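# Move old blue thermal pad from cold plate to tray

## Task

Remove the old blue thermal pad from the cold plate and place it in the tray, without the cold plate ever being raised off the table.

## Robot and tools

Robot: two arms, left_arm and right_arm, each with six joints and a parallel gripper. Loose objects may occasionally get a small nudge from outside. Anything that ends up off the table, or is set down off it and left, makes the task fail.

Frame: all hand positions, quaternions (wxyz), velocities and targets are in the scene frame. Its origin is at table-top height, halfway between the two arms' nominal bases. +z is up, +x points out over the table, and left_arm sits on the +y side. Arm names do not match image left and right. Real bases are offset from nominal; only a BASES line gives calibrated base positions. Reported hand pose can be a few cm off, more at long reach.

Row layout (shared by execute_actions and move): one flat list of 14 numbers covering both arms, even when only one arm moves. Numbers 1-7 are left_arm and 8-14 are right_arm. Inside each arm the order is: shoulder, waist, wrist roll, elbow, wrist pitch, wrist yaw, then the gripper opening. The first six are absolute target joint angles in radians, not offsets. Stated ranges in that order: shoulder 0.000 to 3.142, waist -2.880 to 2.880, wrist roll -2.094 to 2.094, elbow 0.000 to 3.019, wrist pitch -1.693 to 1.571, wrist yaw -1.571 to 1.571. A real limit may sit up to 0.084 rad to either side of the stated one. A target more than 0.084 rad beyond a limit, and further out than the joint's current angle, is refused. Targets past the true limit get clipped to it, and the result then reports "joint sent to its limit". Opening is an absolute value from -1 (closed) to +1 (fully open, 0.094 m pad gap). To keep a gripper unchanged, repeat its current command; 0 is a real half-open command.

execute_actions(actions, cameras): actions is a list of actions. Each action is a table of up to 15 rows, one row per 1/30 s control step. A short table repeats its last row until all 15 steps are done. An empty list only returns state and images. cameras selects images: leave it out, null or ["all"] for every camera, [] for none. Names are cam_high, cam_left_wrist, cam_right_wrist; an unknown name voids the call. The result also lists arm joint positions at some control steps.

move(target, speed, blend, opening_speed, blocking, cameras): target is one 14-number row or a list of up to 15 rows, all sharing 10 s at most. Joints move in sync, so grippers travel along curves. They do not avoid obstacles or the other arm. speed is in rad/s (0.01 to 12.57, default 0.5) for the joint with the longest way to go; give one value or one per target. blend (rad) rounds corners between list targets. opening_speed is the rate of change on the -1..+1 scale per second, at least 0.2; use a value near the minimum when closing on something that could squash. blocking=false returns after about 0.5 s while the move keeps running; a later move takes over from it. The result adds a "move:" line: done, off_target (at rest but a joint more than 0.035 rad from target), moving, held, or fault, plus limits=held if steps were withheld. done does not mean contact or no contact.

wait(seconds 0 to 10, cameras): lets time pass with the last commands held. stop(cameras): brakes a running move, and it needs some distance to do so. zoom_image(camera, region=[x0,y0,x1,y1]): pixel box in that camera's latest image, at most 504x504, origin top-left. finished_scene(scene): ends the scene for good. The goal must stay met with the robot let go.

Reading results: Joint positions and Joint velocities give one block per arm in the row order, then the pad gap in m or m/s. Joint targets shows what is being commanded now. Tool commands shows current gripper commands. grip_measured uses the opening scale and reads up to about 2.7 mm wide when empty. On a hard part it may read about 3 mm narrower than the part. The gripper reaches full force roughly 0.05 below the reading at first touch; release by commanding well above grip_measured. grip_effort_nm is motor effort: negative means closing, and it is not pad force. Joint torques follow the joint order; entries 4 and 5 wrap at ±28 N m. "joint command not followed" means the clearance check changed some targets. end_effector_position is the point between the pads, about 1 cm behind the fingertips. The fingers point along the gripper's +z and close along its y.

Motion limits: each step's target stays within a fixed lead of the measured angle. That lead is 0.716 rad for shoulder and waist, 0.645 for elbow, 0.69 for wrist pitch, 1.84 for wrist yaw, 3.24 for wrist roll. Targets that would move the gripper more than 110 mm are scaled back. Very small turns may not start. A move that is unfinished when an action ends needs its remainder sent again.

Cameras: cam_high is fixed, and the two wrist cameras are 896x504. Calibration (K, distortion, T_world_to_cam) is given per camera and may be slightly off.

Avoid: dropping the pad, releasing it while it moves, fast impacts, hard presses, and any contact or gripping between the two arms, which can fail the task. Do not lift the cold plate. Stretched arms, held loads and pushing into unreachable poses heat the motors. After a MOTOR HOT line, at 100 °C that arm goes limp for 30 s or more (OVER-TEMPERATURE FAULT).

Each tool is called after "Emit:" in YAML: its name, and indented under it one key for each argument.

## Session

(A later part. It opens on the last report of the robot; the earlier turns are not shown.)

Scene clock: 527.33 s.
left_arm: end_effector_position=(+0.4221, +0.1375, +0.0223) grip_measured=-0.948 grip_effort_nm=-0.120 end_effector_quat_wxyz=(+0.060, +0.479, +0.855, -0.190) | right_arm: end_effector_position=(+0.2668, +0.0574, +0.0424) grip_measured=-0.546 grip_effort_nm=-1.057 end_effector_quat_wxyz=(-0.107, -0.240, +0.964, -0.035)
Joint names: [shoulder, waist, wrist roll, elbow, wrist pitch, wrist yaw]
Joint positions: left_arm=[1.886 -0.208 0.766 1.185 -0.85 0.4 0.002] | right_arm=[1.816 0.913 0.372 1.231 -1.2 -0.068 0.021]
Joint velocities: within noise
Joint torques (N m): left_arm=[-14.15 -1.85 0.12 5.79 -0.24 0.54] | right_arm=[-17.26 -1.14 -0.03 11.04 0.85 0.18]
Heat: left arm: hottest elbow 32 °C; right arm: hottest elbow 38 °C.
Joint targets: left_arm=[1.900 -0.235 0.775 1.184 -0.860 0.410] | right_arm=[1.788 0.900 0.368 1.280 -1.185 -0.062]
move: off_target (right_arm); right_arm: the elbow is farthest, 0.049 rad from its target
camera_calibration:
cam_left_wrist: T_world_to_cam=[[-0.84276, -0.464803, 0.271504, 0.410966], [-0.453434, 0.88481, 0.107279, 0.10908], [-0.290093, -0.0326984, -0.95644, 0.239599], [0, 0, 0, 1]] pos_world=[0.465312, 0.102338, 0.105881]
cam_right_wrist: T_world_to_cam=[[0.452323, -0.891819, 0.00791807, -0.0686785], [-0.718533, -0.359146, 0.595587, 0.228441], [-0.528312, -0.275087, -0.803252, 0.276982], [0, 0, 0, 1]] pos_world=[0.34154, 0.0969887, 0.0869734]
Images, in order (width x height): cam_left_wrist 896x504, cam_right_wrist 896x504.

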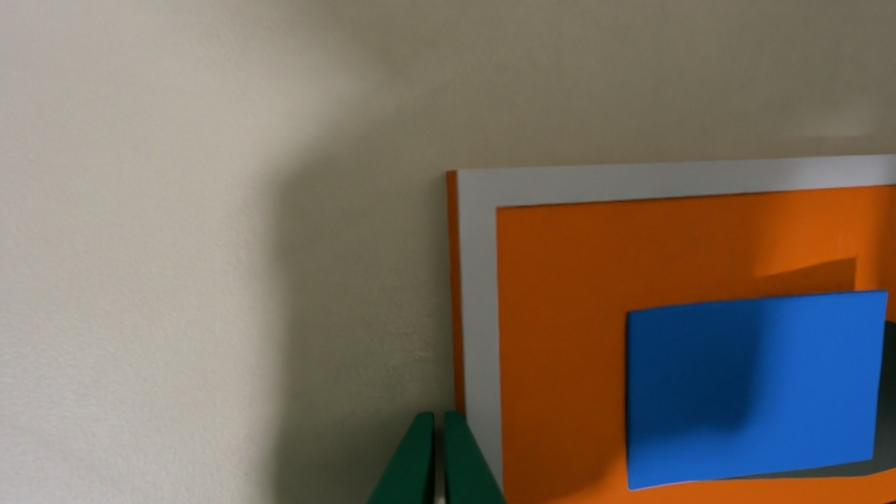

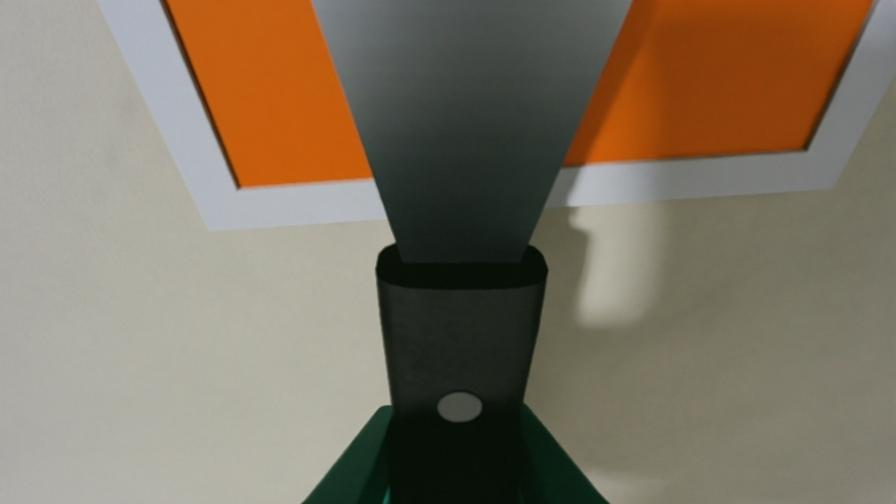

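Emit:
move:
  target: [1.90,-0.235,0.775,1.184,-0.86,0.41,-0.95, 1.770,0.903,0.369,1.278,-1.182,-0.062,-0.85]
  speed: 0.04
  cameras: ["cam_left_wrist", "cam_right_wrist"]

Emit:
zoom_image:
  camera: "cam_left_wrist"
  region: [600, 200, 896, 504]

Scene clock: 529.17 s.
left_arm: end_effector_position=(+0.4221, +0.1375, +0.0223) grip_measured=-0.948 grip_effort_nm=-0.125 end_effector_quat_wxyz=(+0.060, +0.479, +0.855, -0.190) | right_arm: end_effector_position=(+0.2675, +0.0583, +0.0483) grip_measured=-0.546 grip_effort_nm=-1.053 end_effector_quat_wxyz=(-0.102, -0.240, +0.965, -0.031)
Joint names: [shoulder, waist, wrist roll, elbow, wrist pitch, wrist yaw]
Joint positions: left_arm=[1.886 -0.208 0.766 1.185 -0.849 0.4 0.002] | right_arm=[1.802 0.913 0.372 1.231 -1.201 -0.068 0.021]
Joint velocities: within noise
Joint torques (N m): left_arm=[-14.15 -1.79 0.12 5.79 -0.27 0.55] | right_arm=[-17.55 -0.85 -0.01 10.97 1.02 0.2]
Heat: left arm: hottest elbow 32 °C; right arm: hottest elbow 38 °C.
Joint targets: left_arm=[1.900 -0.235 0.775 1.184 -0.860 0.410] | right_arm=[1.770 0.903 0.369 1.278 -1.182 -0.062]
move: off_target (right_arm); right_arm: the elbow is farthest, 0.047 rad from its target
camera_calibration:
cam_left_wrist: T_world_to_cam=[[-0.842839, -0.464837, 0.271197, 0.411011], [-0.453538, 0.884788, 0.107018, 0.109146], [-0.289698, -0.0327987, -0.956556, 0.239533], [0, 0, 0, 1]] pos_world=[0.46531, 0.102338, 0.105981]
cam_right_wrist: T_world_to_cam=[[0.45223, -0.891898, 0.00251991, -0.0678742], [-0.723318, -0.365098, 0.586101, 0.227835], [-0.521822, -0.266875, -0.810234, 0.280464], [0, 0, 0, 1]] pos_world=[0.341844, 0.097494, 0.0938783]
Images, in order (width x height): cam_left_wrist 896x504, cam_right_wrist 896x504.

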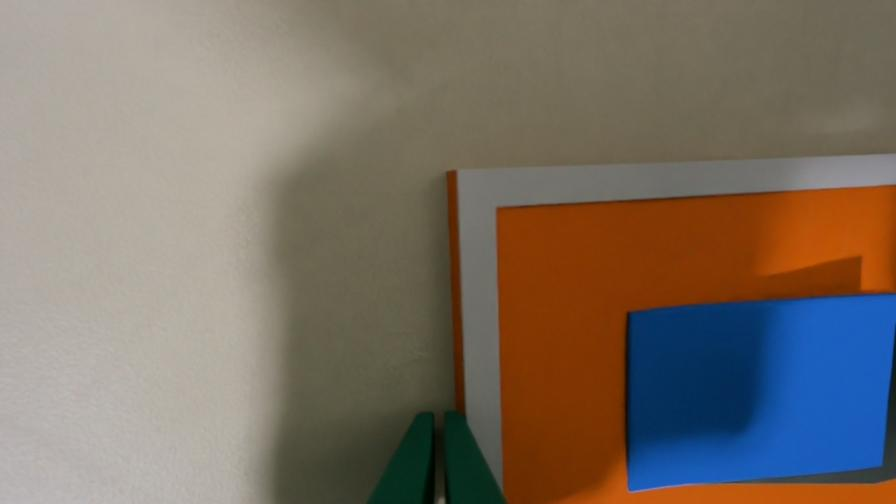

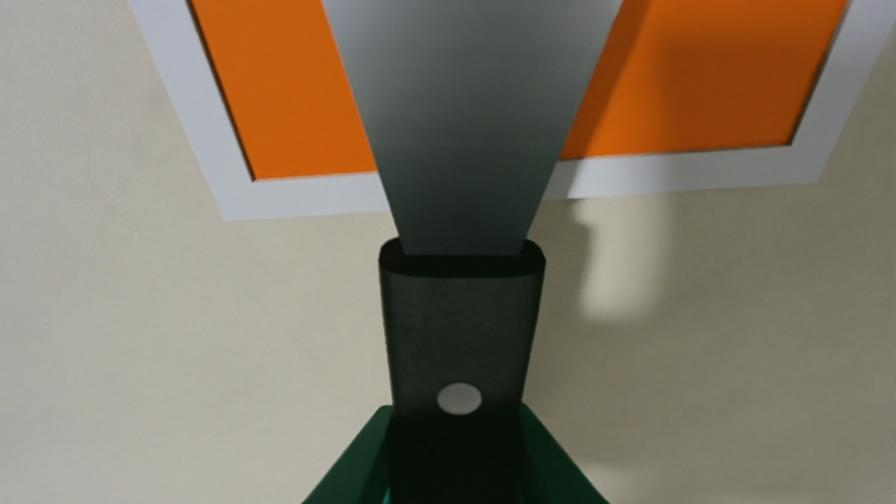

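Scaled by 1.658 from the camera's 896x504 image, which has a finer 1280x720 frame.

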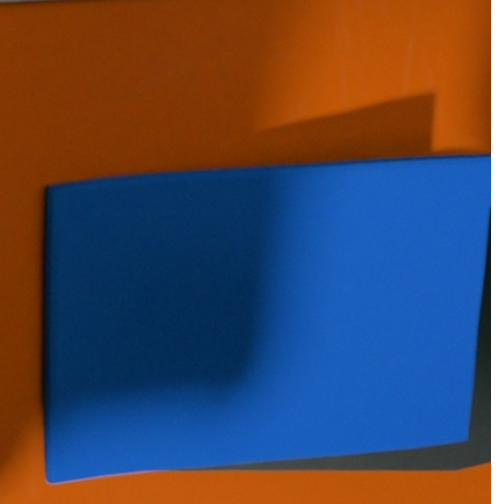

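Emit:
move:
  target: [1.90,-0.235,0.775,1.184,-0.86,0.41,-0.95, 1.750,0.906,0.370,1.278,-1.180,-0.062,-0.85]
  speed: 0.04
  cameras: ["cam_left_wrist", "cam_right_wrist"]

Emit:
zoom_image:
  camera: "cam_left_wrist"
  region: [600, 200, 896, 504]

Scene clock: 531.70 s.
left_arm: end_effector_position=(+0.4222, +0.1376, +0.0223) grip_measured=-0.948 grip_effort_nm=-0.115 end_effector_quat_wxyz=(+0.060, +0.479, +0.855, -0.190) | right_arm: end_effector_position=(+0.2687, +0.0596, +0.0565) grip_measured=-0.546 grip_effort_nm=-1.048 end_effector_quat_wxyz=(-0.094, -0.240, +0.966, -0.025)
Joint names: [shoulder, waist, wrist roll, elbow, wrist pitch, wrist yaw]
Joint positions: left_arm=[1.886 -0.208 0.766 1.185 -0.849 0.4 0.002] | right_arm=[1.783 0.913 0.372 1.231 -1.201 -0.068 0.021]
Joint velocities: within noise
Joint torques (N m): left_arm=[-14.21 -1.85 0.11 5.81 -0.24 0.56] | right_arm=[-17.49 -0.62 -0.01 11.1 1.13 0.2]
Heat: left arm: hottest elbow 32 °C; right arm: hottest elbow 38 °C.
Joint targets: left_arm=[1.900 -0.235 0.775 1.184 -0.860 0.410] | right_arm=[1.750 0.906 0.370 1.278 -1.180 -0.062]
move: off_target (right_arm); right_arm: the elbow is farthest, 0.047 rad from its target
camera_calibration:
cam_left_wrist: T_world_to_cam=[[-0.842881, -0.464891, 0.270977, 0.411169], [-0.453518, 0.884771, 0.107243, 0.109172], [-0.289609, -0.0324994, -0.956593, 0.239398], [0, 0, 0, 1]] pos_world=[0.46541, 0.102337, 0.105881]
cam_right_wrist: T_world_to_cam=[[0.452221, -0.891892, -0.0050275, -0.0668009], [-0.73065, -0.373687, 0.571409, 0.227551], [-0.511514, -0.25473, -0.82065, 0.285197], [0, 0, 0, 1]] pos_world=[0.342351, 0.0981017, 0.103686]
Images, in order (width x height): cam_left_wrist 896x504, cam_right_wrist 896x504.

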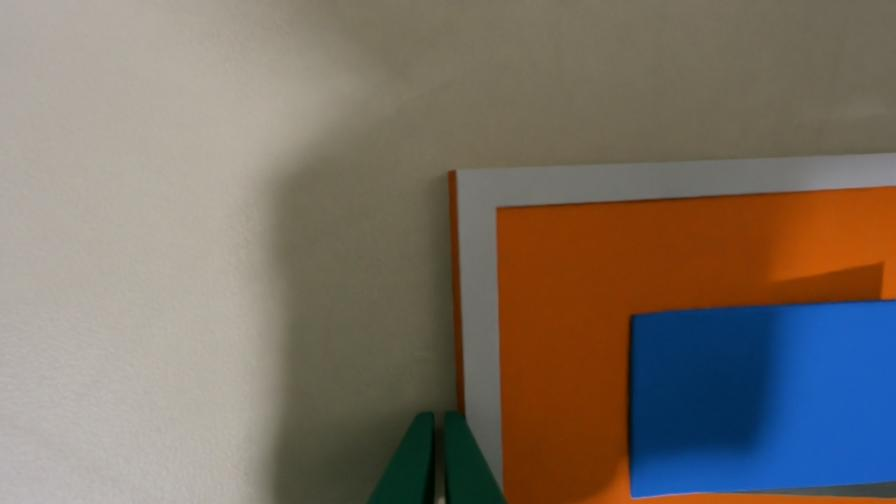

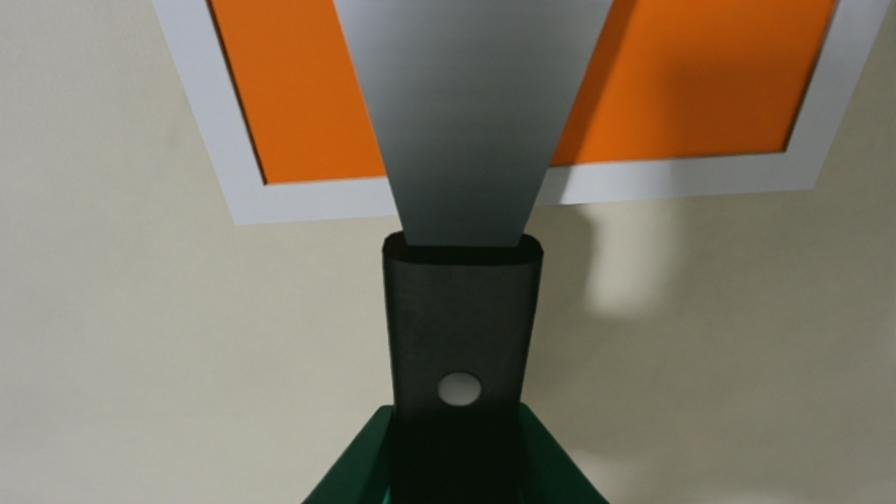

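Scaled by 1.658 from the camera's 896x504 image, which has a finer 1280x720 frame.

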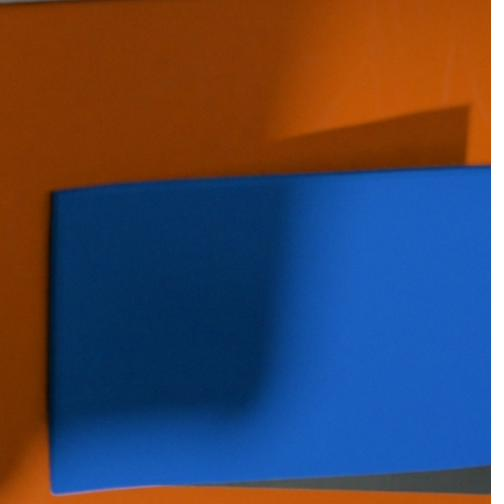

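Emit:
move:
  target: [1.90,-0.235,0.775,1.184,-0.86,0.41,-0.95, 1.730,0.909,0.371,1.278,-1.178,-0.062,-0.85]
  speed: 0.04
  cameras: ["cam_left_wrist", "cam_right_wrist", "cam_high"]

Emit:
zoom_image:
  camera: "cam_left_wrist"
  region: [600, 200, 896, 504]

Emit:
zoom_image:
  camera: "cam_high"
  region: [400, 240, 530, 345]

Scene clock: 533.83 s.
left_arm: end_effector_position=(+0.4222, +0.1376, +0.0223) grip_measured=-0.948 grip_effort_nm=-0.125 end_effector_quat_wxyz=(+0.060, +0.479, +0.855, -0.190) | right_arm: end_effector_position=(+0.2697, +0.0609, +0.0654) grip_measured=-0.546 grip_effort_nm=-1.053 end_effector_quat_wxyz=(-0.085, -0.240, +0.967, -0.019)
Joint names: [shoulder, waist, wrist roll, elbow, wrist pitch, wrist yaw]
Joint positions: left_arm=[1.886 -0.208 0.766 1.185 -0.849 0.4 0.002] | right_arm=[1.762 0.913 0.374 1.231 -1.201 -0.068 0.021]
Joint velocities: within noise
Joint torques (N m): left_arm=[-14.15 -1.9 0.12 5.79 -0.28 0.56] | right_arm=[-17.49 -0.38 -0.02 11.23 1.25 0.2]
Heat: left arm: hottest elbow 32 °C; right arm: hottest elbow 39 °C.
Joint targets: left_arm=[1.900 -0.235 0.775 1.184 -0.860 0.410] | right_arm=[1.730 0.909 0.371 1.278 -1.178 -0.062]
move: off_target (right_arm); right_arm: the elbow is farthest, 0.047 rad from its target
camera_calibration:
cam_left_wrist: T_world_to_cam=[[-0.842881, -0.464891, 0.270977, 0.411169], [-0.453518, 0.884771, 0.107243, 0.109172], [-0.289609, -0.0324994, -0.956593, 0.239398], [0, 0, 0, 1]] pos_world=[0.46541, 0.102337, 0.105881]
cam_right_wrist: T_world_to_cam=[[0.450646, -0.892614, -0.012638, -0.0651356], [-0.738973, -0.380946, 0.555697, 0.227486], [-0.500837, -0.241083, -0.831289, 0.29031], [0, 0, 0, 1]] pos_world=[0.342857, 0.0985081, 0.114095]

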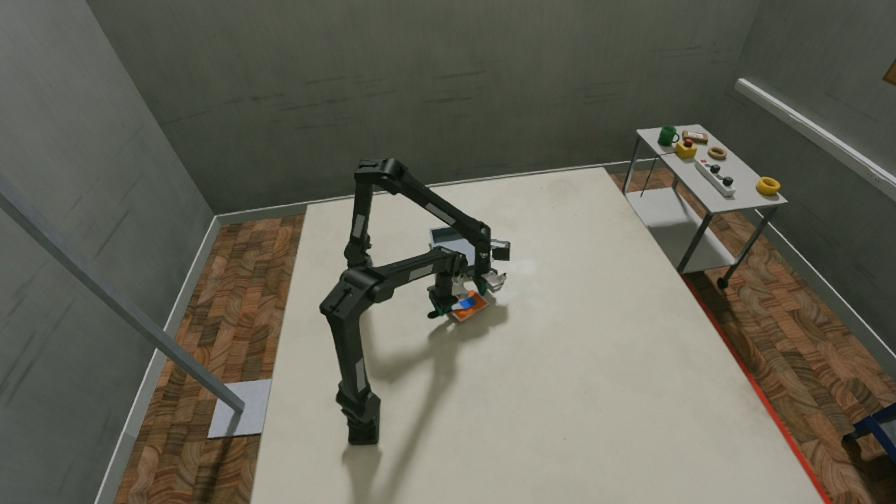

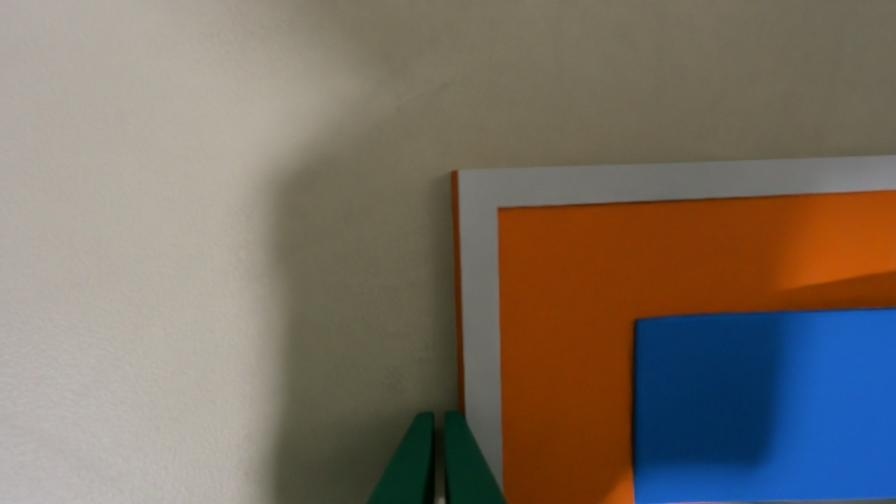

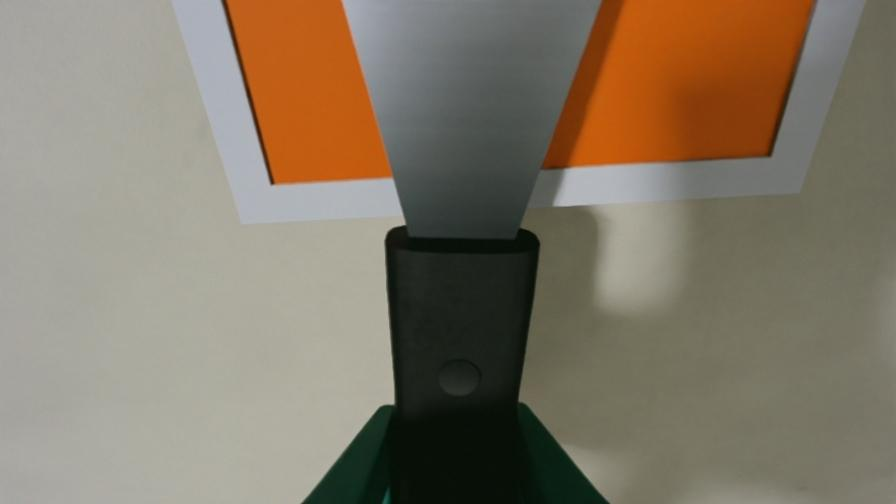

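Scaled by 1.658 from the camera's 896x504 image, which has a finer 1280x720 frame.

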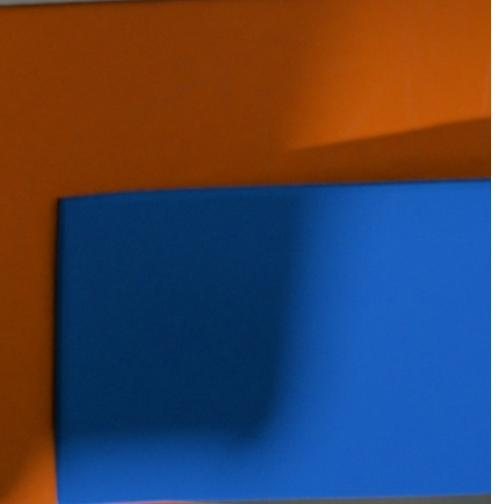

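Scaled by 3.877 from the camera's 896x504 image, which has a finer 1280x720 frame.

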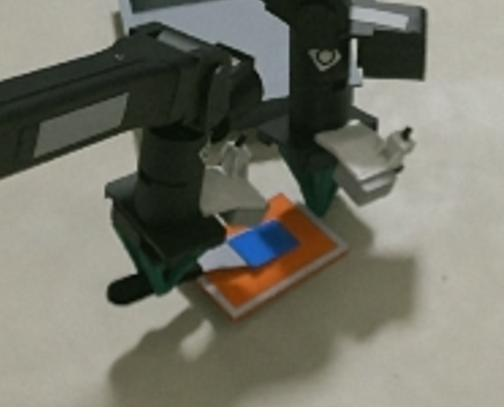

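Emit:
move:
  target:
    - [1.90,-0.235,0.775,1.184,-0.86,0.41,-0.95, 1.772,0.900,0.366,1.280,-1.180,-0.062,-0.85]
    - [1.90,-0.235,0.775,1.184,-0.86,0.41,-0.95, 1.800,0.891,0.359,1.304,-1.182,-0.062,-0.85]
  speed: 0.05
  cameras: ["cam_left_wrist", "cam_right_wrist"]

Emit:
zoom_image:
  camera: "cam_left_wrist"
  region: [600, 200, 896, 504]

Scene clock: 544.70 s.
left_arm: end_effector_position=(+0.4204, +0.1335, +0.0228) grip_measured=-0.948 grip_effort_nm=-0.120 end_effector_quat_wxyz=(+0.060, +0.481, +0.853, -0.193) | right_arm: end_effector_position=(+0.2872, +0.0711, +0.0691) grip_measured=-0.546 grip_effort_nm=-1.053 end_effector_quat_wxyz=(-0.071, -0.236, +0.969, -0.010)
Joint names: [shoulder, waist, wrist roll, elbow, wrist pitch, wrist yaw]
Joint positions: left_arm=[1.886 -0.214 0.766 1.185 -0.85 0.407 0.002] | right_arm=[1.78 0.9 0.37 1.272 -1.19 -0.065 0.021]
Joint velocities: within noise
Joint torques (N m): left_arm=[-14.04 -1.32 0.11 5.78 -0.21 0.31] | right_arm=[-13.57 -0.79 -0.11 10.3 0.76 0.04]
Heat: left arm: hottest elbow 32 °C; right arm: hottest elbow 39 °C.
Joint targets: left_arm=[1.900 -0.235 0.775 1.184 -0.860 0.410] | right_arm=[1.800 0.891 0.359 1.304 -1.182 -0.062]
move: done
camera_calibration:
cam_left_wrist: T_world_to_cam=[[-0.84523, -0.457425, 0.276312, 0.407525], [-0.447344, 0.888477, 0.102432, 0.108921], [-0.292352, -0.0370281, -0.955594, 0.240943], [0, 0, 0, 1]] pos_world=[0.463618, 0.0985599, 0.106482]
cam_right_wrist: T_world_to_cam=[[0.44301, -0.896218, -0.0231257, -0.0606441], [-0.755721, -0.38719, 0.528176, 0.249402], [-0.482315, -0.216511, -0.84882, 0.298818], [0, 0, 0, 1]] pos_world=[0.359469, 0.106913, 0.120512]
Images, in order (width x height): cam_left_wrist 896x504, cam_right_wrist 896x504.

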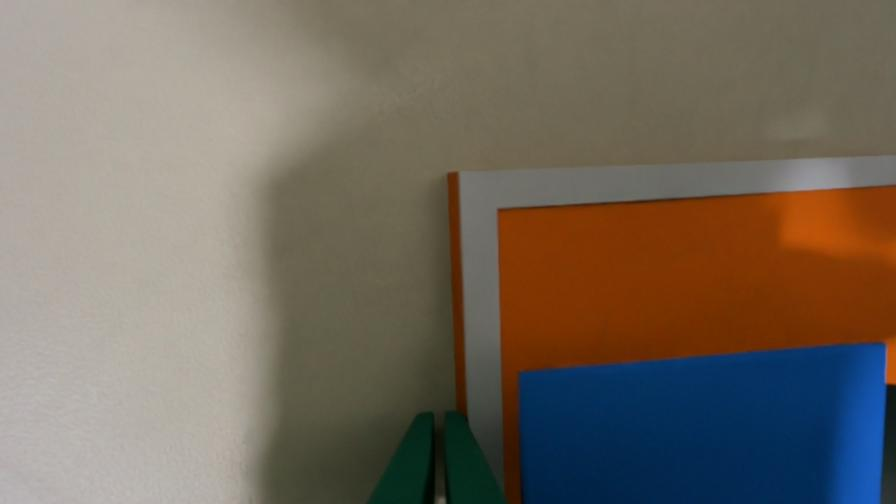

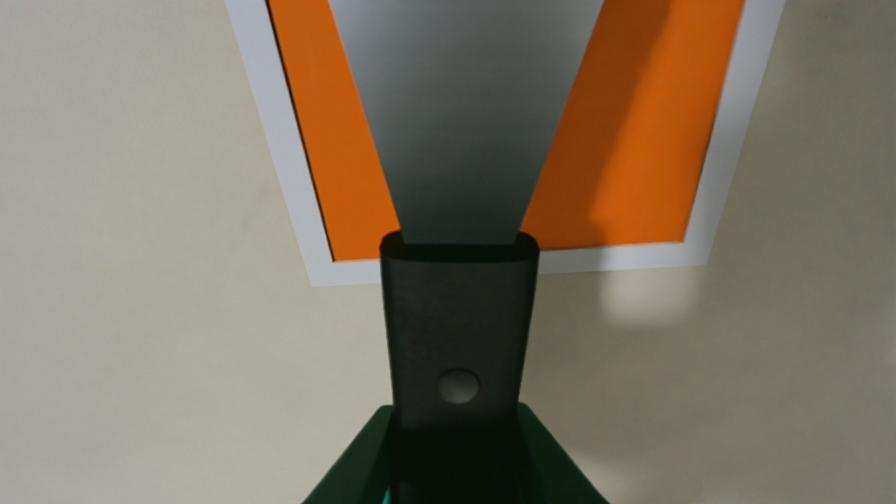

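Scaled by 1.658 from the camera's 896x504 image, which has a finer 1280x720 frame.

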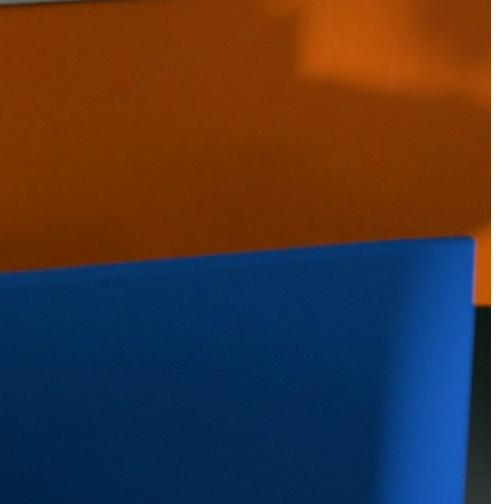

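Emit:
move:
  target:
    - [1.86,-0.10,0.775,1.184,-0.88,0.41,-0.95, 1.800,0.891,0.359,1.304,-1.182,-0.062,-0.85]
    - [1.62,0.15,0.775,1.184,-1.12,0.41,-0.95, 1.790,0.891,0.359,1.310,-1.182,-0.062,-0.85]
  speed: 0.3

Emit:
zoom_image:
  camera: "cam_high"
  region: [400, 230, 530, 345]

Scene clock: 552.30 s.
left_arm: end_effector_position=(+0.4192, +0.3042, +0.1445) grip_measured=-0.948 grip_effort_nm=-0.115 end_effector_quat_wxyz=(+0.096, +0.323, +0.924, -0.180) | right_arm: end_effector_position=(+0.2872, +0.0711, +0.0691) grip_measured=-0.546 grip_effort_nm=-1.053 end_effector_quat_wxyz=(-0.071, -0.237, +0.969, -0.010)
Joint names: [shoulder, waist, wrist roll, elbow, wrist pitch, wrist yaw]
Joint positions: left_arm=[1.62 0.143 0.766 1.185 -1.111 0.41 0.002] | right_arm=[1.78 0.9 0.369 1.272 -1.19 -0.065 0.021]
Joint velocities: within noise
Joint torques (N m): left_arm=[-13.27 0.91 0.12 6.86 -0.18 0.2] | right_arm=[-14.39 -0.79 -0.11 10.77 0.75 0.04]
Heat: left arm: hottest elbow 32 °C; right arm: hottest elbow 39 °C.
Joint targets: left_arm=[1.620 0.150 0.775 1.184 -1.120 0.410] | right_arm=[1.790 0.891 0.359 1.310 -1.182 -0.062]
move: off_target (right_arm); right_arm: the elbow is farthest, 0.038 rad from its target
camera_calibration:
cam_left_wrist: T_world_to_cam=[[-0.633622, -0.723288, 0.27455, 0.443398], [-0.730195, 0.676366, 0.0966659, 0.128246], [-0.255614, -0.139226, -0.956702, 0.379135], [0, 0, 0, 1]] pos_world=[0.471503, 0.286749, 0.228587]
cam_right_wrist: T_world_to_cam=[[0.443645, -0.895901, -0.0232655, -0.0608886], [-0.755453, -0.38781, 0.528103, 0.249382], [-0.482151, -0.216714, -0.848861, 0.298786], [0, 0, 0, 1]] pos_world=[0.359469, 0.106914, 0.120512]

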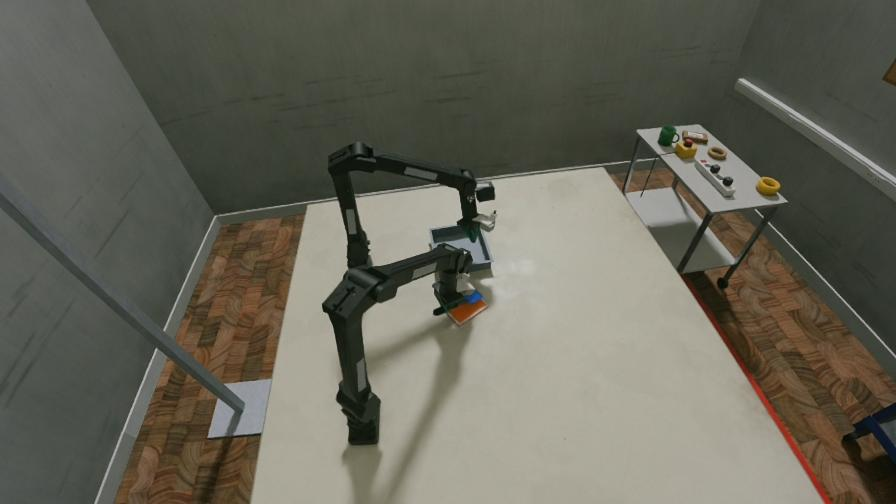

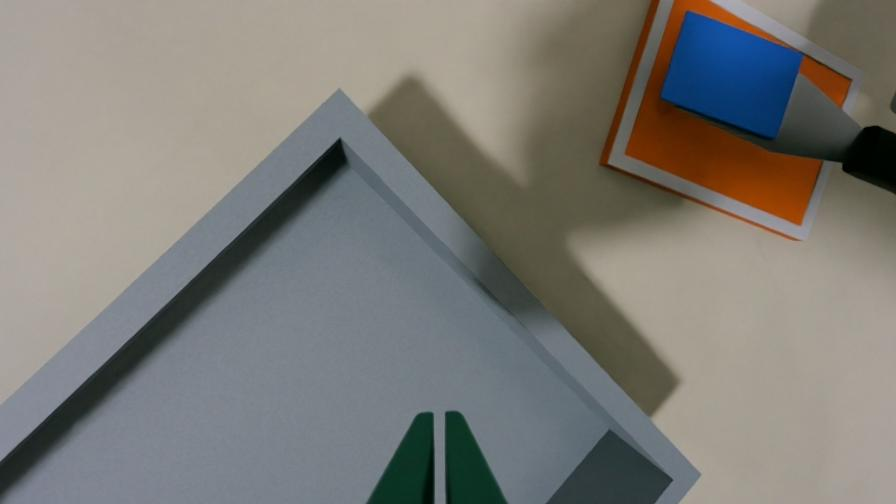

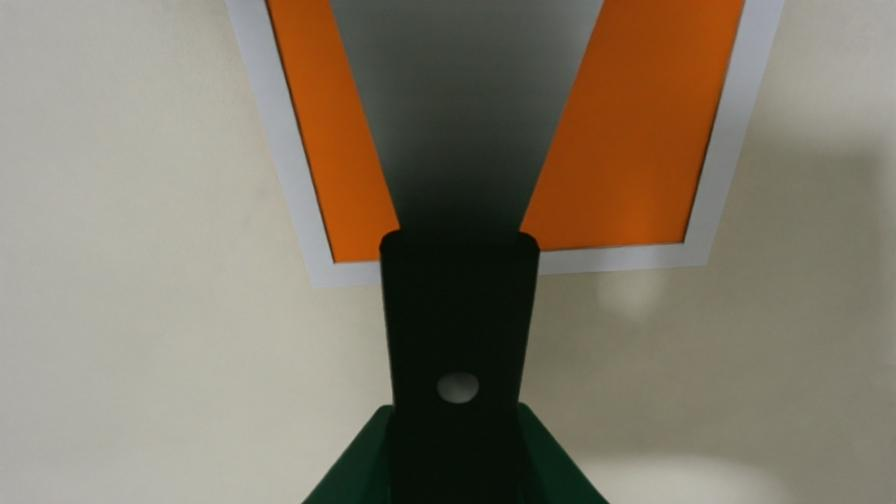

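Scaled by 3.877 from the camera's 896x504 image, which has a finer 1280x720 frame.

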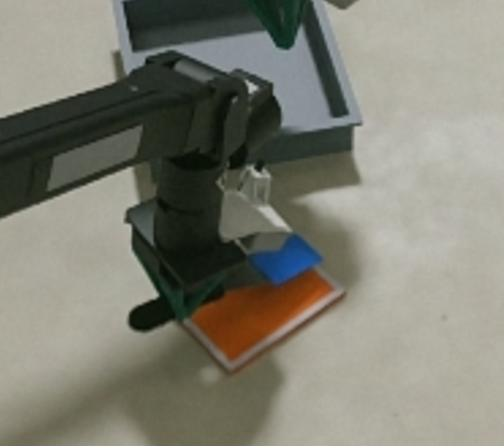

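Emit:
zoom_image:
  camera: "cam_left_wrist"
  region: [560, 0, 896, 260]

Scaled by 1.500 from the camera's 896x504 image, which has a finer 1280x720 frame.

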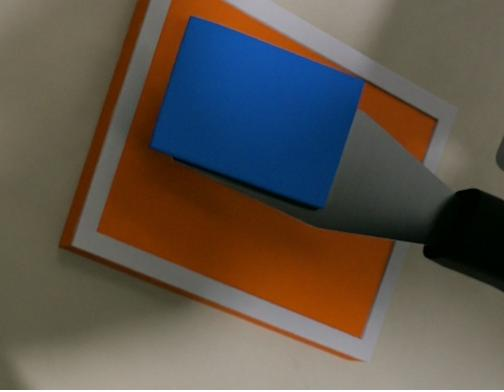

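Emit:
move:
  target:
    - [1.40,1.0,0.775,1.184,-1.30,0.41,-0.95, 1.619,0.935,0.405,1.214,-1.101,0.028,-0.85]
    - [1.40,1.0,0.775,1.184,-1.30,0.41,-0.95, 2.131,0.917,-0.70,2.103,-1.489,-0.045,-0.85]
  speed: [0.4, 0.35]

Emit:
zoom_image:
  camera: "cam_high"
  region: [400, 210, 530, 345]

Scene clock: 580.10 s.
left_arm: end_effector_position=(+0.2510, +0.6225, +0.2315) grip_measured=-0.948 grip_effort_nm=-0.125 end_effector_quat_wxyz=(+0.172, -0.083, +0.975, -0.112) | right_arm: end_effector_position=(+0.4064, +0.2254, +0.1739) grip_measured=-0.546 grip_effort_nm=-1.048 end_effector_quat_wxyz=(-0.023, +0.705, -0.709, -0.023)
Joint names: [shoulder, waist, wrist roll, elbow, wrist pitch, wrist yaw]
Joint positions: left_arm=[1.406 0.992 0.766 1.185 -1.292 0.41 0.002] | right_arm=[2.097 0.924 -0.688 2.055 -1.479 -0.042 0.021]
Joint velocities: within noise
Joint torques (N m): left_arm=[-10.75 0.91 0.11 7.53 -0.09 0.2] | right_arm=[-18.43 -0.62 -0.11 13.14 0.34 -0.3]
Heat: left arm: hottest elbow 33 °C; right arm: hottest elbow 38 °C.
Joint targets: left_arm=[1.400 1.000 0.775 1.184 -1.300 0.410] | right_arm=[2.131 0.917 -0.700 2.103 -1.489 -0.045]
move: off_target (right_arm); right_arm: the elbow is farthest, 0.048 rad from its target
camera_calibration:
cam_left_wrist: T_world_to_cam=[[0.119838, -0.960286, 0.25197, 0.506747], [-0.991717, -0.103973, 0.0754102, 0.337961], [-0.0462173, -0.25892, -0.964792, 0.487546], [0, 0, 0, 1]] pos_world=[0.296967, 0.647997, 0.31721]
cam_right_wrist: T_world_to_cam=[[0.99968, -0.0214097, -0.0134648, -0.39788], [-0.0155098, -0.939466, 0.34229, 0.199857], [-0.019978, -0.341972, -0.939498, 0.334781], [0, 0, 0, 1]] pos_world=[0.407541, 0.293726, 0.24076]

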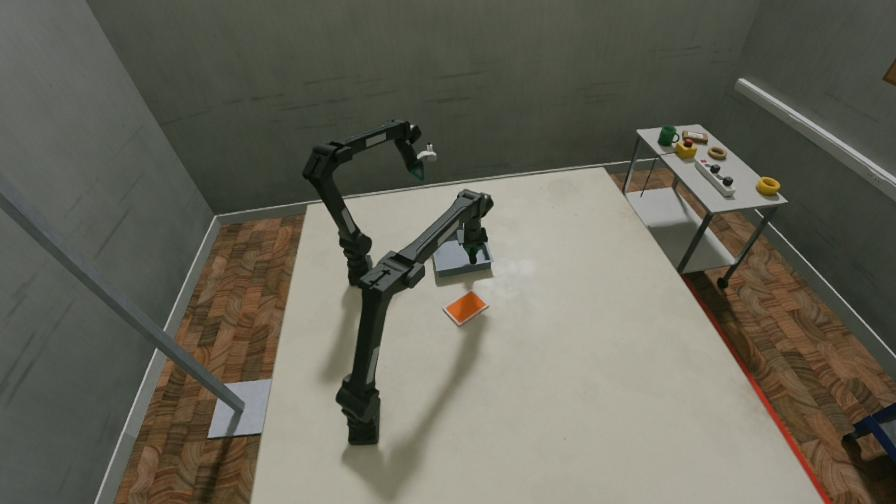

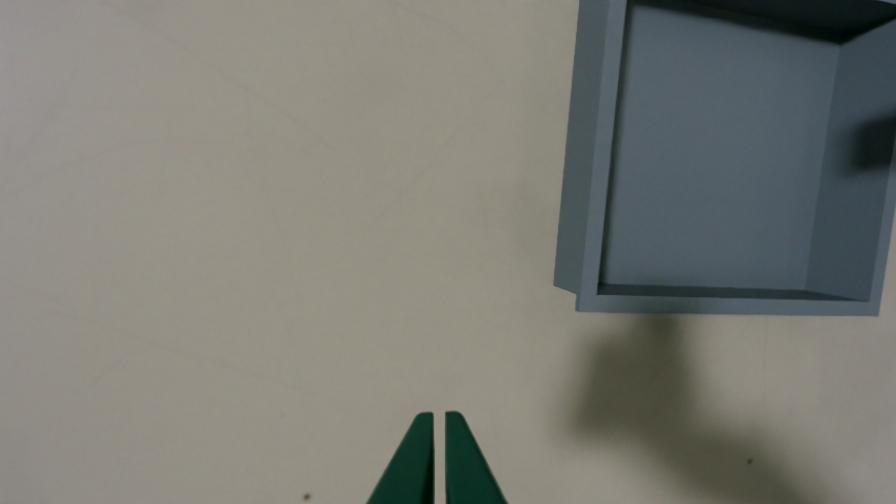

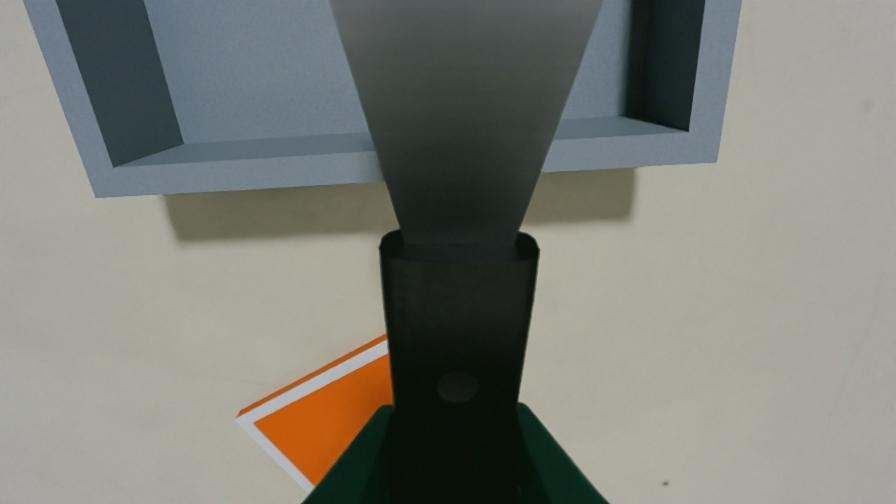

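Scaled by 3.733 from the camera's 896x504 image, which has a finer 1280x720 frame.

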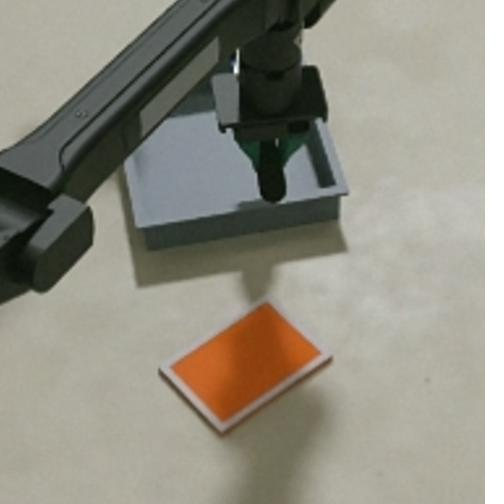

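Emit:
move:
  target: [1.40,0.90,0.775,1.184,-1.30,0.95,-0.95, 2.131,0.917,-0.70,2.103,-1.489,-0.045,-0.85]
  speed: 0.6
  cameras: ["cam_left_wrist"]

Scene clock: 583.83 s.
left_arm: end_effector_position=(+0.3255, +0.5498, +0.2888) grip_measured=-0.948 grip_effort_nm=-0.125 end_effector_quat_wxyz=(+0.350, -0.033, +0.889, -0.294) | right_arm: end_effector_position=(+0.4063, +0.2254, +0.1739) grip_measured=-0.546 grip_effort_nm=-1.062 end_effector_quat_wxyz=(-0.022, +0.705, -0.708, -0.023)
Joint names: [shoulder, waist, wrist roll, elbow, wrist pitch, wrist yaw]
Joint positions: left_arm=[1.406 0.913 0.766 1.185 -1.292 0.948 0.002] | right_arm=[2.097 0.924 -0.69 2.055 -1.479 -0.042 0.021]
Joint velocities: within noise
Joint torques (N m): left_arm=[-10.75 -0.67 0.14 7.5 -0.09 0.53] | right_arm=[-18.37 -0.62 -0.11 13.14 0.36 -0.29]
Heat: left arm: hottest elbow 33 °C; right arm: hottest elbow 38 °C.
Joint targets: left_arm=[1.400 0.900 0.775 1.184 -1.300 0.950] | right_arm=[2.131 0.917 -0.700 2.103 -1.489 -0.045]
move: off_target (right_arm); right_arm: the elbow is farthest, 0.048 rad from its target
camera_calibration:
cam_left_wrist: T_world_to_cam=[[-0.15223, -0.823185, 0.546985, 0.341597], [-0.946088, -0.038727, -0.321585, 0.463974], [0.285907, -0.566451, -0.77291, 0.532915], [0, 0, 0, 1]] pos_world=[0.338597, 0.601036, 0.374254]
Images, in order (width x height): cam_left_wrist 896x504.

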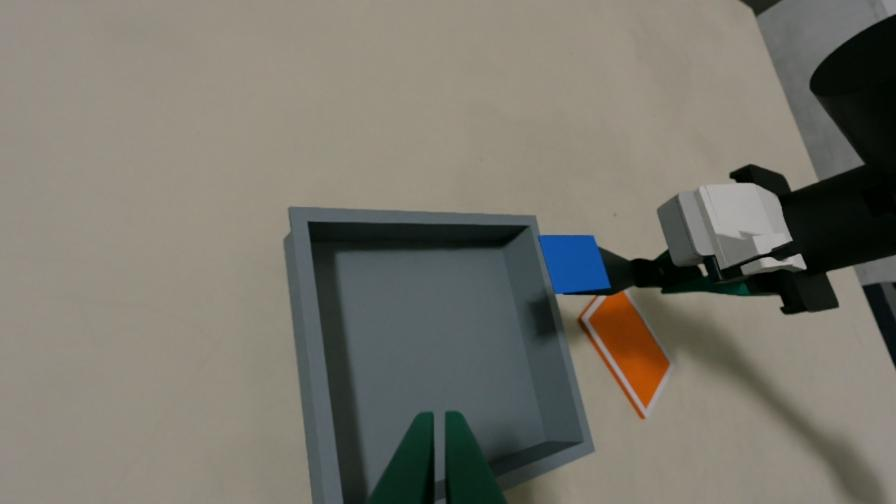

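Emit:
move:
  target:
    - [1.40,0.90,0.775,1.184,-1.30,0.95,-0.95, 2.270,0.956,-0.662,2.179,-1.590,0.086,-0.85]
    - [1.40,0.90,0.775,1.184,-1.30,0.95,-0.95, 2.131,1.071,-0.628,1.861,-1.229,0.538,-0.85]
  speed: [0.25, 0.25]
  cameras: ["cam_left_wrist", "cam_right_wrist"]

Emit:
zoom_image:
  camera: "cam_left_wrist"
  region: [280, 150, 784, 504]

Scene clock: 602.40 s.
left_arm: end_effector_position=(+0.3256, +0.5498, +0.2889) grip_measured=-0.948 grip_effort_nm=-0.115 end_effector_quat_wxyz=(+0.350, -0.033, +0.889, -0.294) | right_arm: end_effector_position=(+0.4115, +0.2259, +0.0939) grip_measured=-0.546 grip_effort_nm=-1.053 end_effector_quat_wxyz=(-0.071, +0.705, -0.658, +0.256)
Joint names: [shoulder, waist, wrist roll, elbow, wrist pitch, wrist yaw]
Joint positions: left_arm=[1.406 0.913 0.766 1.185 -1.292 0.948 0.002] | right_arm=[2.148 1.061 -0.639 1.865 -1.242 0.535 0.021]
Joint velocities: within noise
Joint torques (N m): left_arm=[-10.7 -0.79 0.14 7.53 -0.09 0.49] | right_arm=[-22.48 0.79 0.16 8.68 1.24 0.4]
Heat: left arm: hottest elbow 33 °C; right arm: hottest elbow 39 °C.
Joint targets: left_arm=[1.400 0.900 0.775 1.184 -1.300 0.950] | right_arm=[2.131 1.071 -0.628 1.861 -1.229 0.538]
move: done
camera_calibration:
cam_left_wrist: T_world_to_cam=[[-0.152468, -0.823053, 0.547117, 0.341495], [-0.945991, -0.0387205, -0.321872, 0.464076], [0.286103, -0.566643, -0.772697, 0.532962], [0, 0, 0, 1]] pos_world=[0.338596, 0.601037, 0.374354]
cam_right_wrist: T_world_to_cam=[[0.896472, 0.105749, 0.430297, -0.431929], [-0.188242, -0.788223, 0.585892, 0.241768], [0.401127, -0.606235, -0.686714, 0.122558], [0, 0, 0, 1]] pos_world=[0.383562, 0.310542, 0.12837]
Images, in order (width x height): cam_left_wrist 896x504, cam_right_wrist 896x504.

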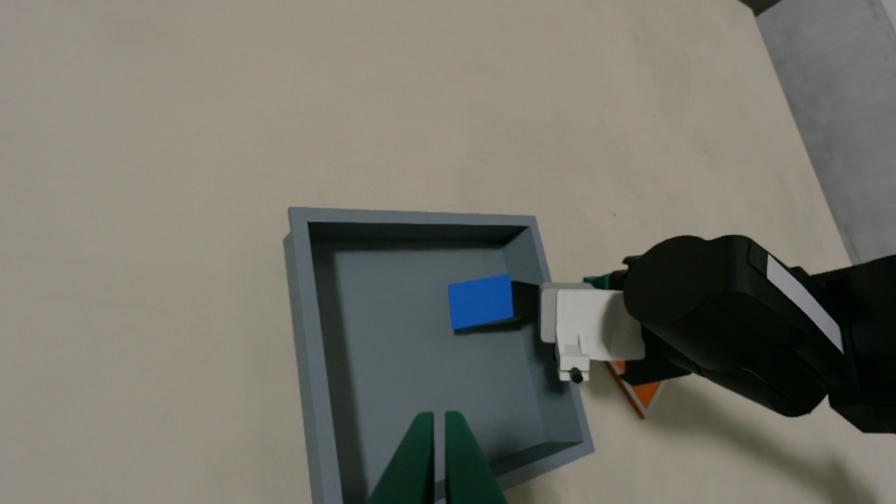

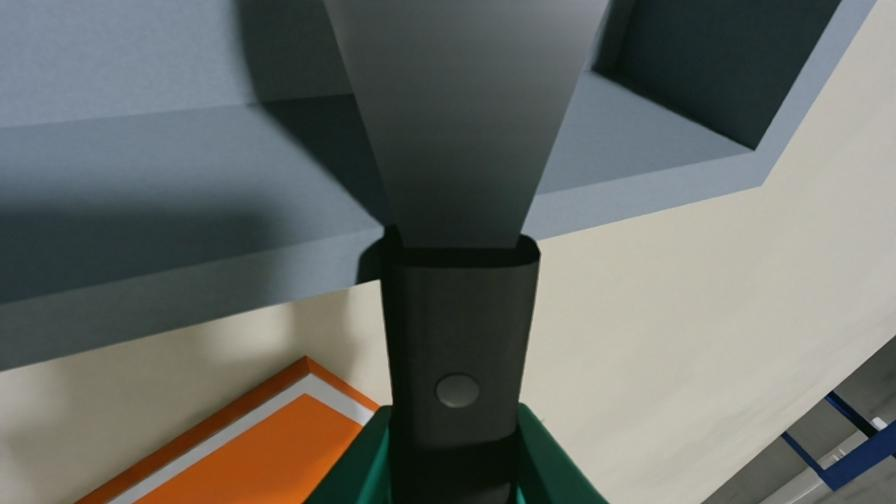

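Scaled by 1.000.

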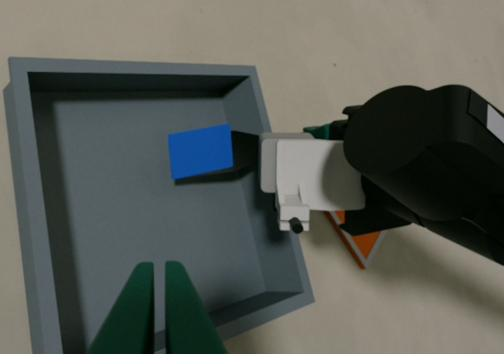

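Emit:
move:
  target: [1.40,0.90,0.775,1.184,-1.30,0.95,-0.95, 2.040,1.166,-0.864,1.569,-0.688,1.001,-0.85]
  speed: 0.25
  cameras: ["cam_left_wrist", "cam_right_wrist"]

Emit:
zoom_image:
  camera: "cam_left_wrist"
  region: [280, 150, 784, 504]

Scene clock: 608.70 s.
left_arm: end_effector_position=(+0.3256, +0.5498, +0.2889) grip_measured=-0.948 grip_effort_nm=-0.120 end_effector_quat_wxyz=(+0.350, -0.033, +0.889, -0.294) | right_arm: end_effector_position=(+0.4097, +0.2350, +0.1076) grip_measured=-0.546 grip_effort_nm=-1.053 end_effector_quat_wxyz=(-0.222, +0.668, -0.554, +0.445)
Joint names: [shoulder, waist, wrist roll, elbow, wrist pitch, wrist yaw]
Joint positions: left_arm=[1.406 0.913 0.766 1.185 -1.292 0.948 0.002] | right_arm=[2.063 1.156 -0.853 1.57 -0.704 0.997 0.021]
Joint velocities: within noise
Joint torques (N m): left_arm=[-10.75 -0.67 0.14 7.51 -0.08 0.49] | right_arm=[-21.66 0.73 -0.03 8.59 1.85 0.69]
Heat: left arm: hottest elbow 34 °C; right arm: hottest elbow 38 °C.
Joint targets: left_arm=[1.400 0.900 0.775 1.184 -1.300 0.950] | right_arm=[2.040 1.166 -0.864 1.569 -0.688 1.001]
move: done
camera_calibration:
cam_left_wrist: T_world_to_cam=[[-0.152468, -0.823053, 0.547117, 0.341495], [-0.945991, -0.0387205, -0.321872, 0.464076], [0.286103, -0.566643, -0.772697, 0.532962], [0, 0, 0, 1]] pos_world=[0.338596, 0.601037, 0.374354]
cam_right_wrist: T_world_to_cam=[[0.551601, 0.269259, 0.789453, -0.372924], [-0.353256, -0.781979, 0.513535, 0.314654], [0.75561, -0.562146, -0.336223, -0.0550681], [0, 0, 0, 1]] pos_world=[0.358469, 0.31551, 0.114305]
Images, in order (width x height): cam_left_wrist 896x504, cam_right_wrist 896x504.

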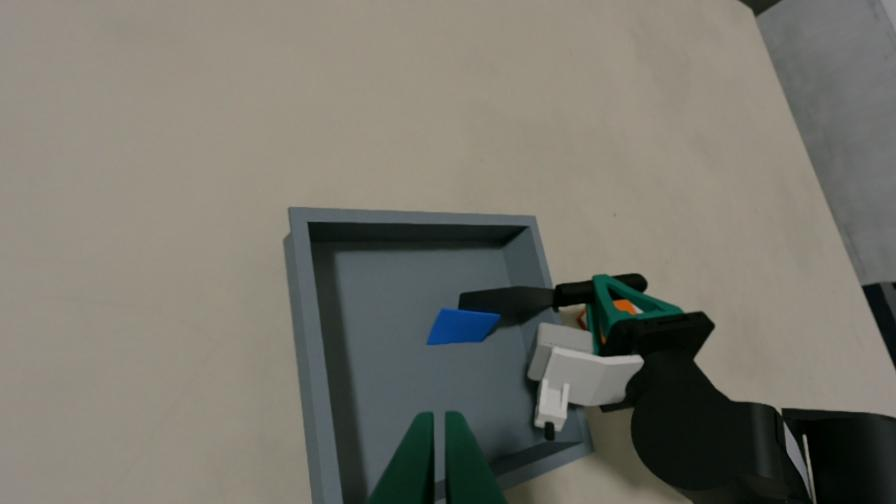

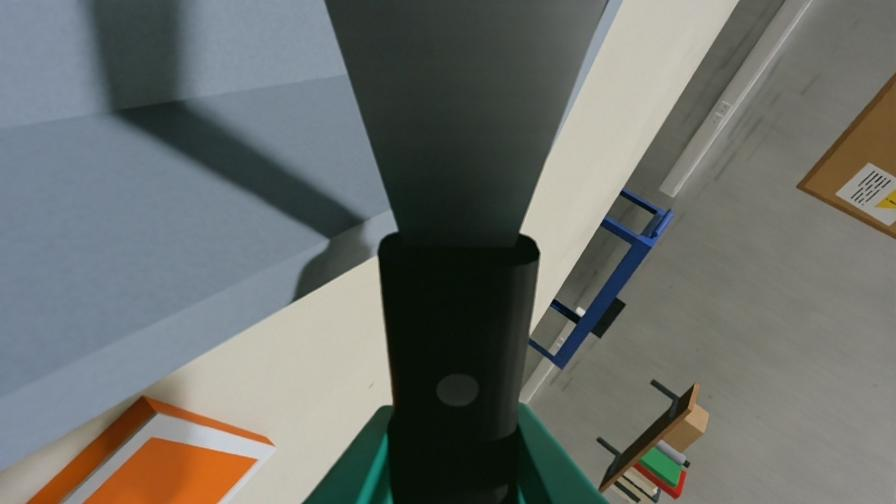

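Scaled by 1.000.

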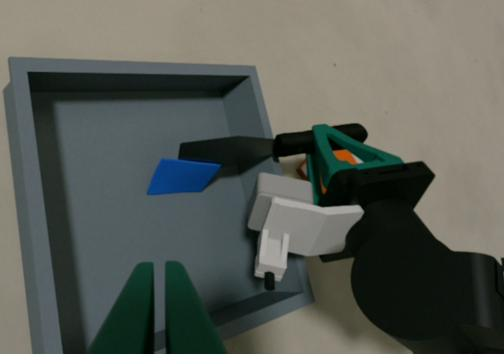

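Emit:
zoom_image:
  camera: "cam_left_wrist"
  region: [400, 250, 600, 370]

Emit:
zoom_image:
  camera: "cam_right_wrist"
  region: [0, 0, 450, 300]

Scaled by 2.520 from the camera's 896x504 image, which has a finer 1280x720 frame.

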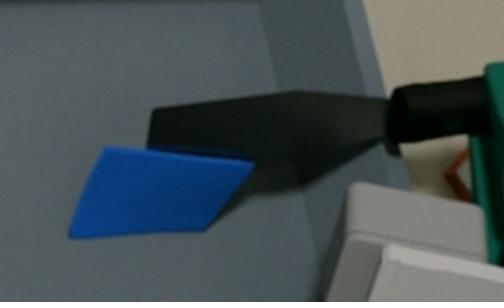

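Scaled by 1.120 from the camera's 896x504 image, which has a finer 1280x720 frame.

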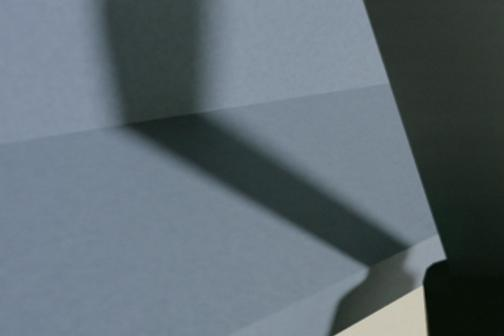

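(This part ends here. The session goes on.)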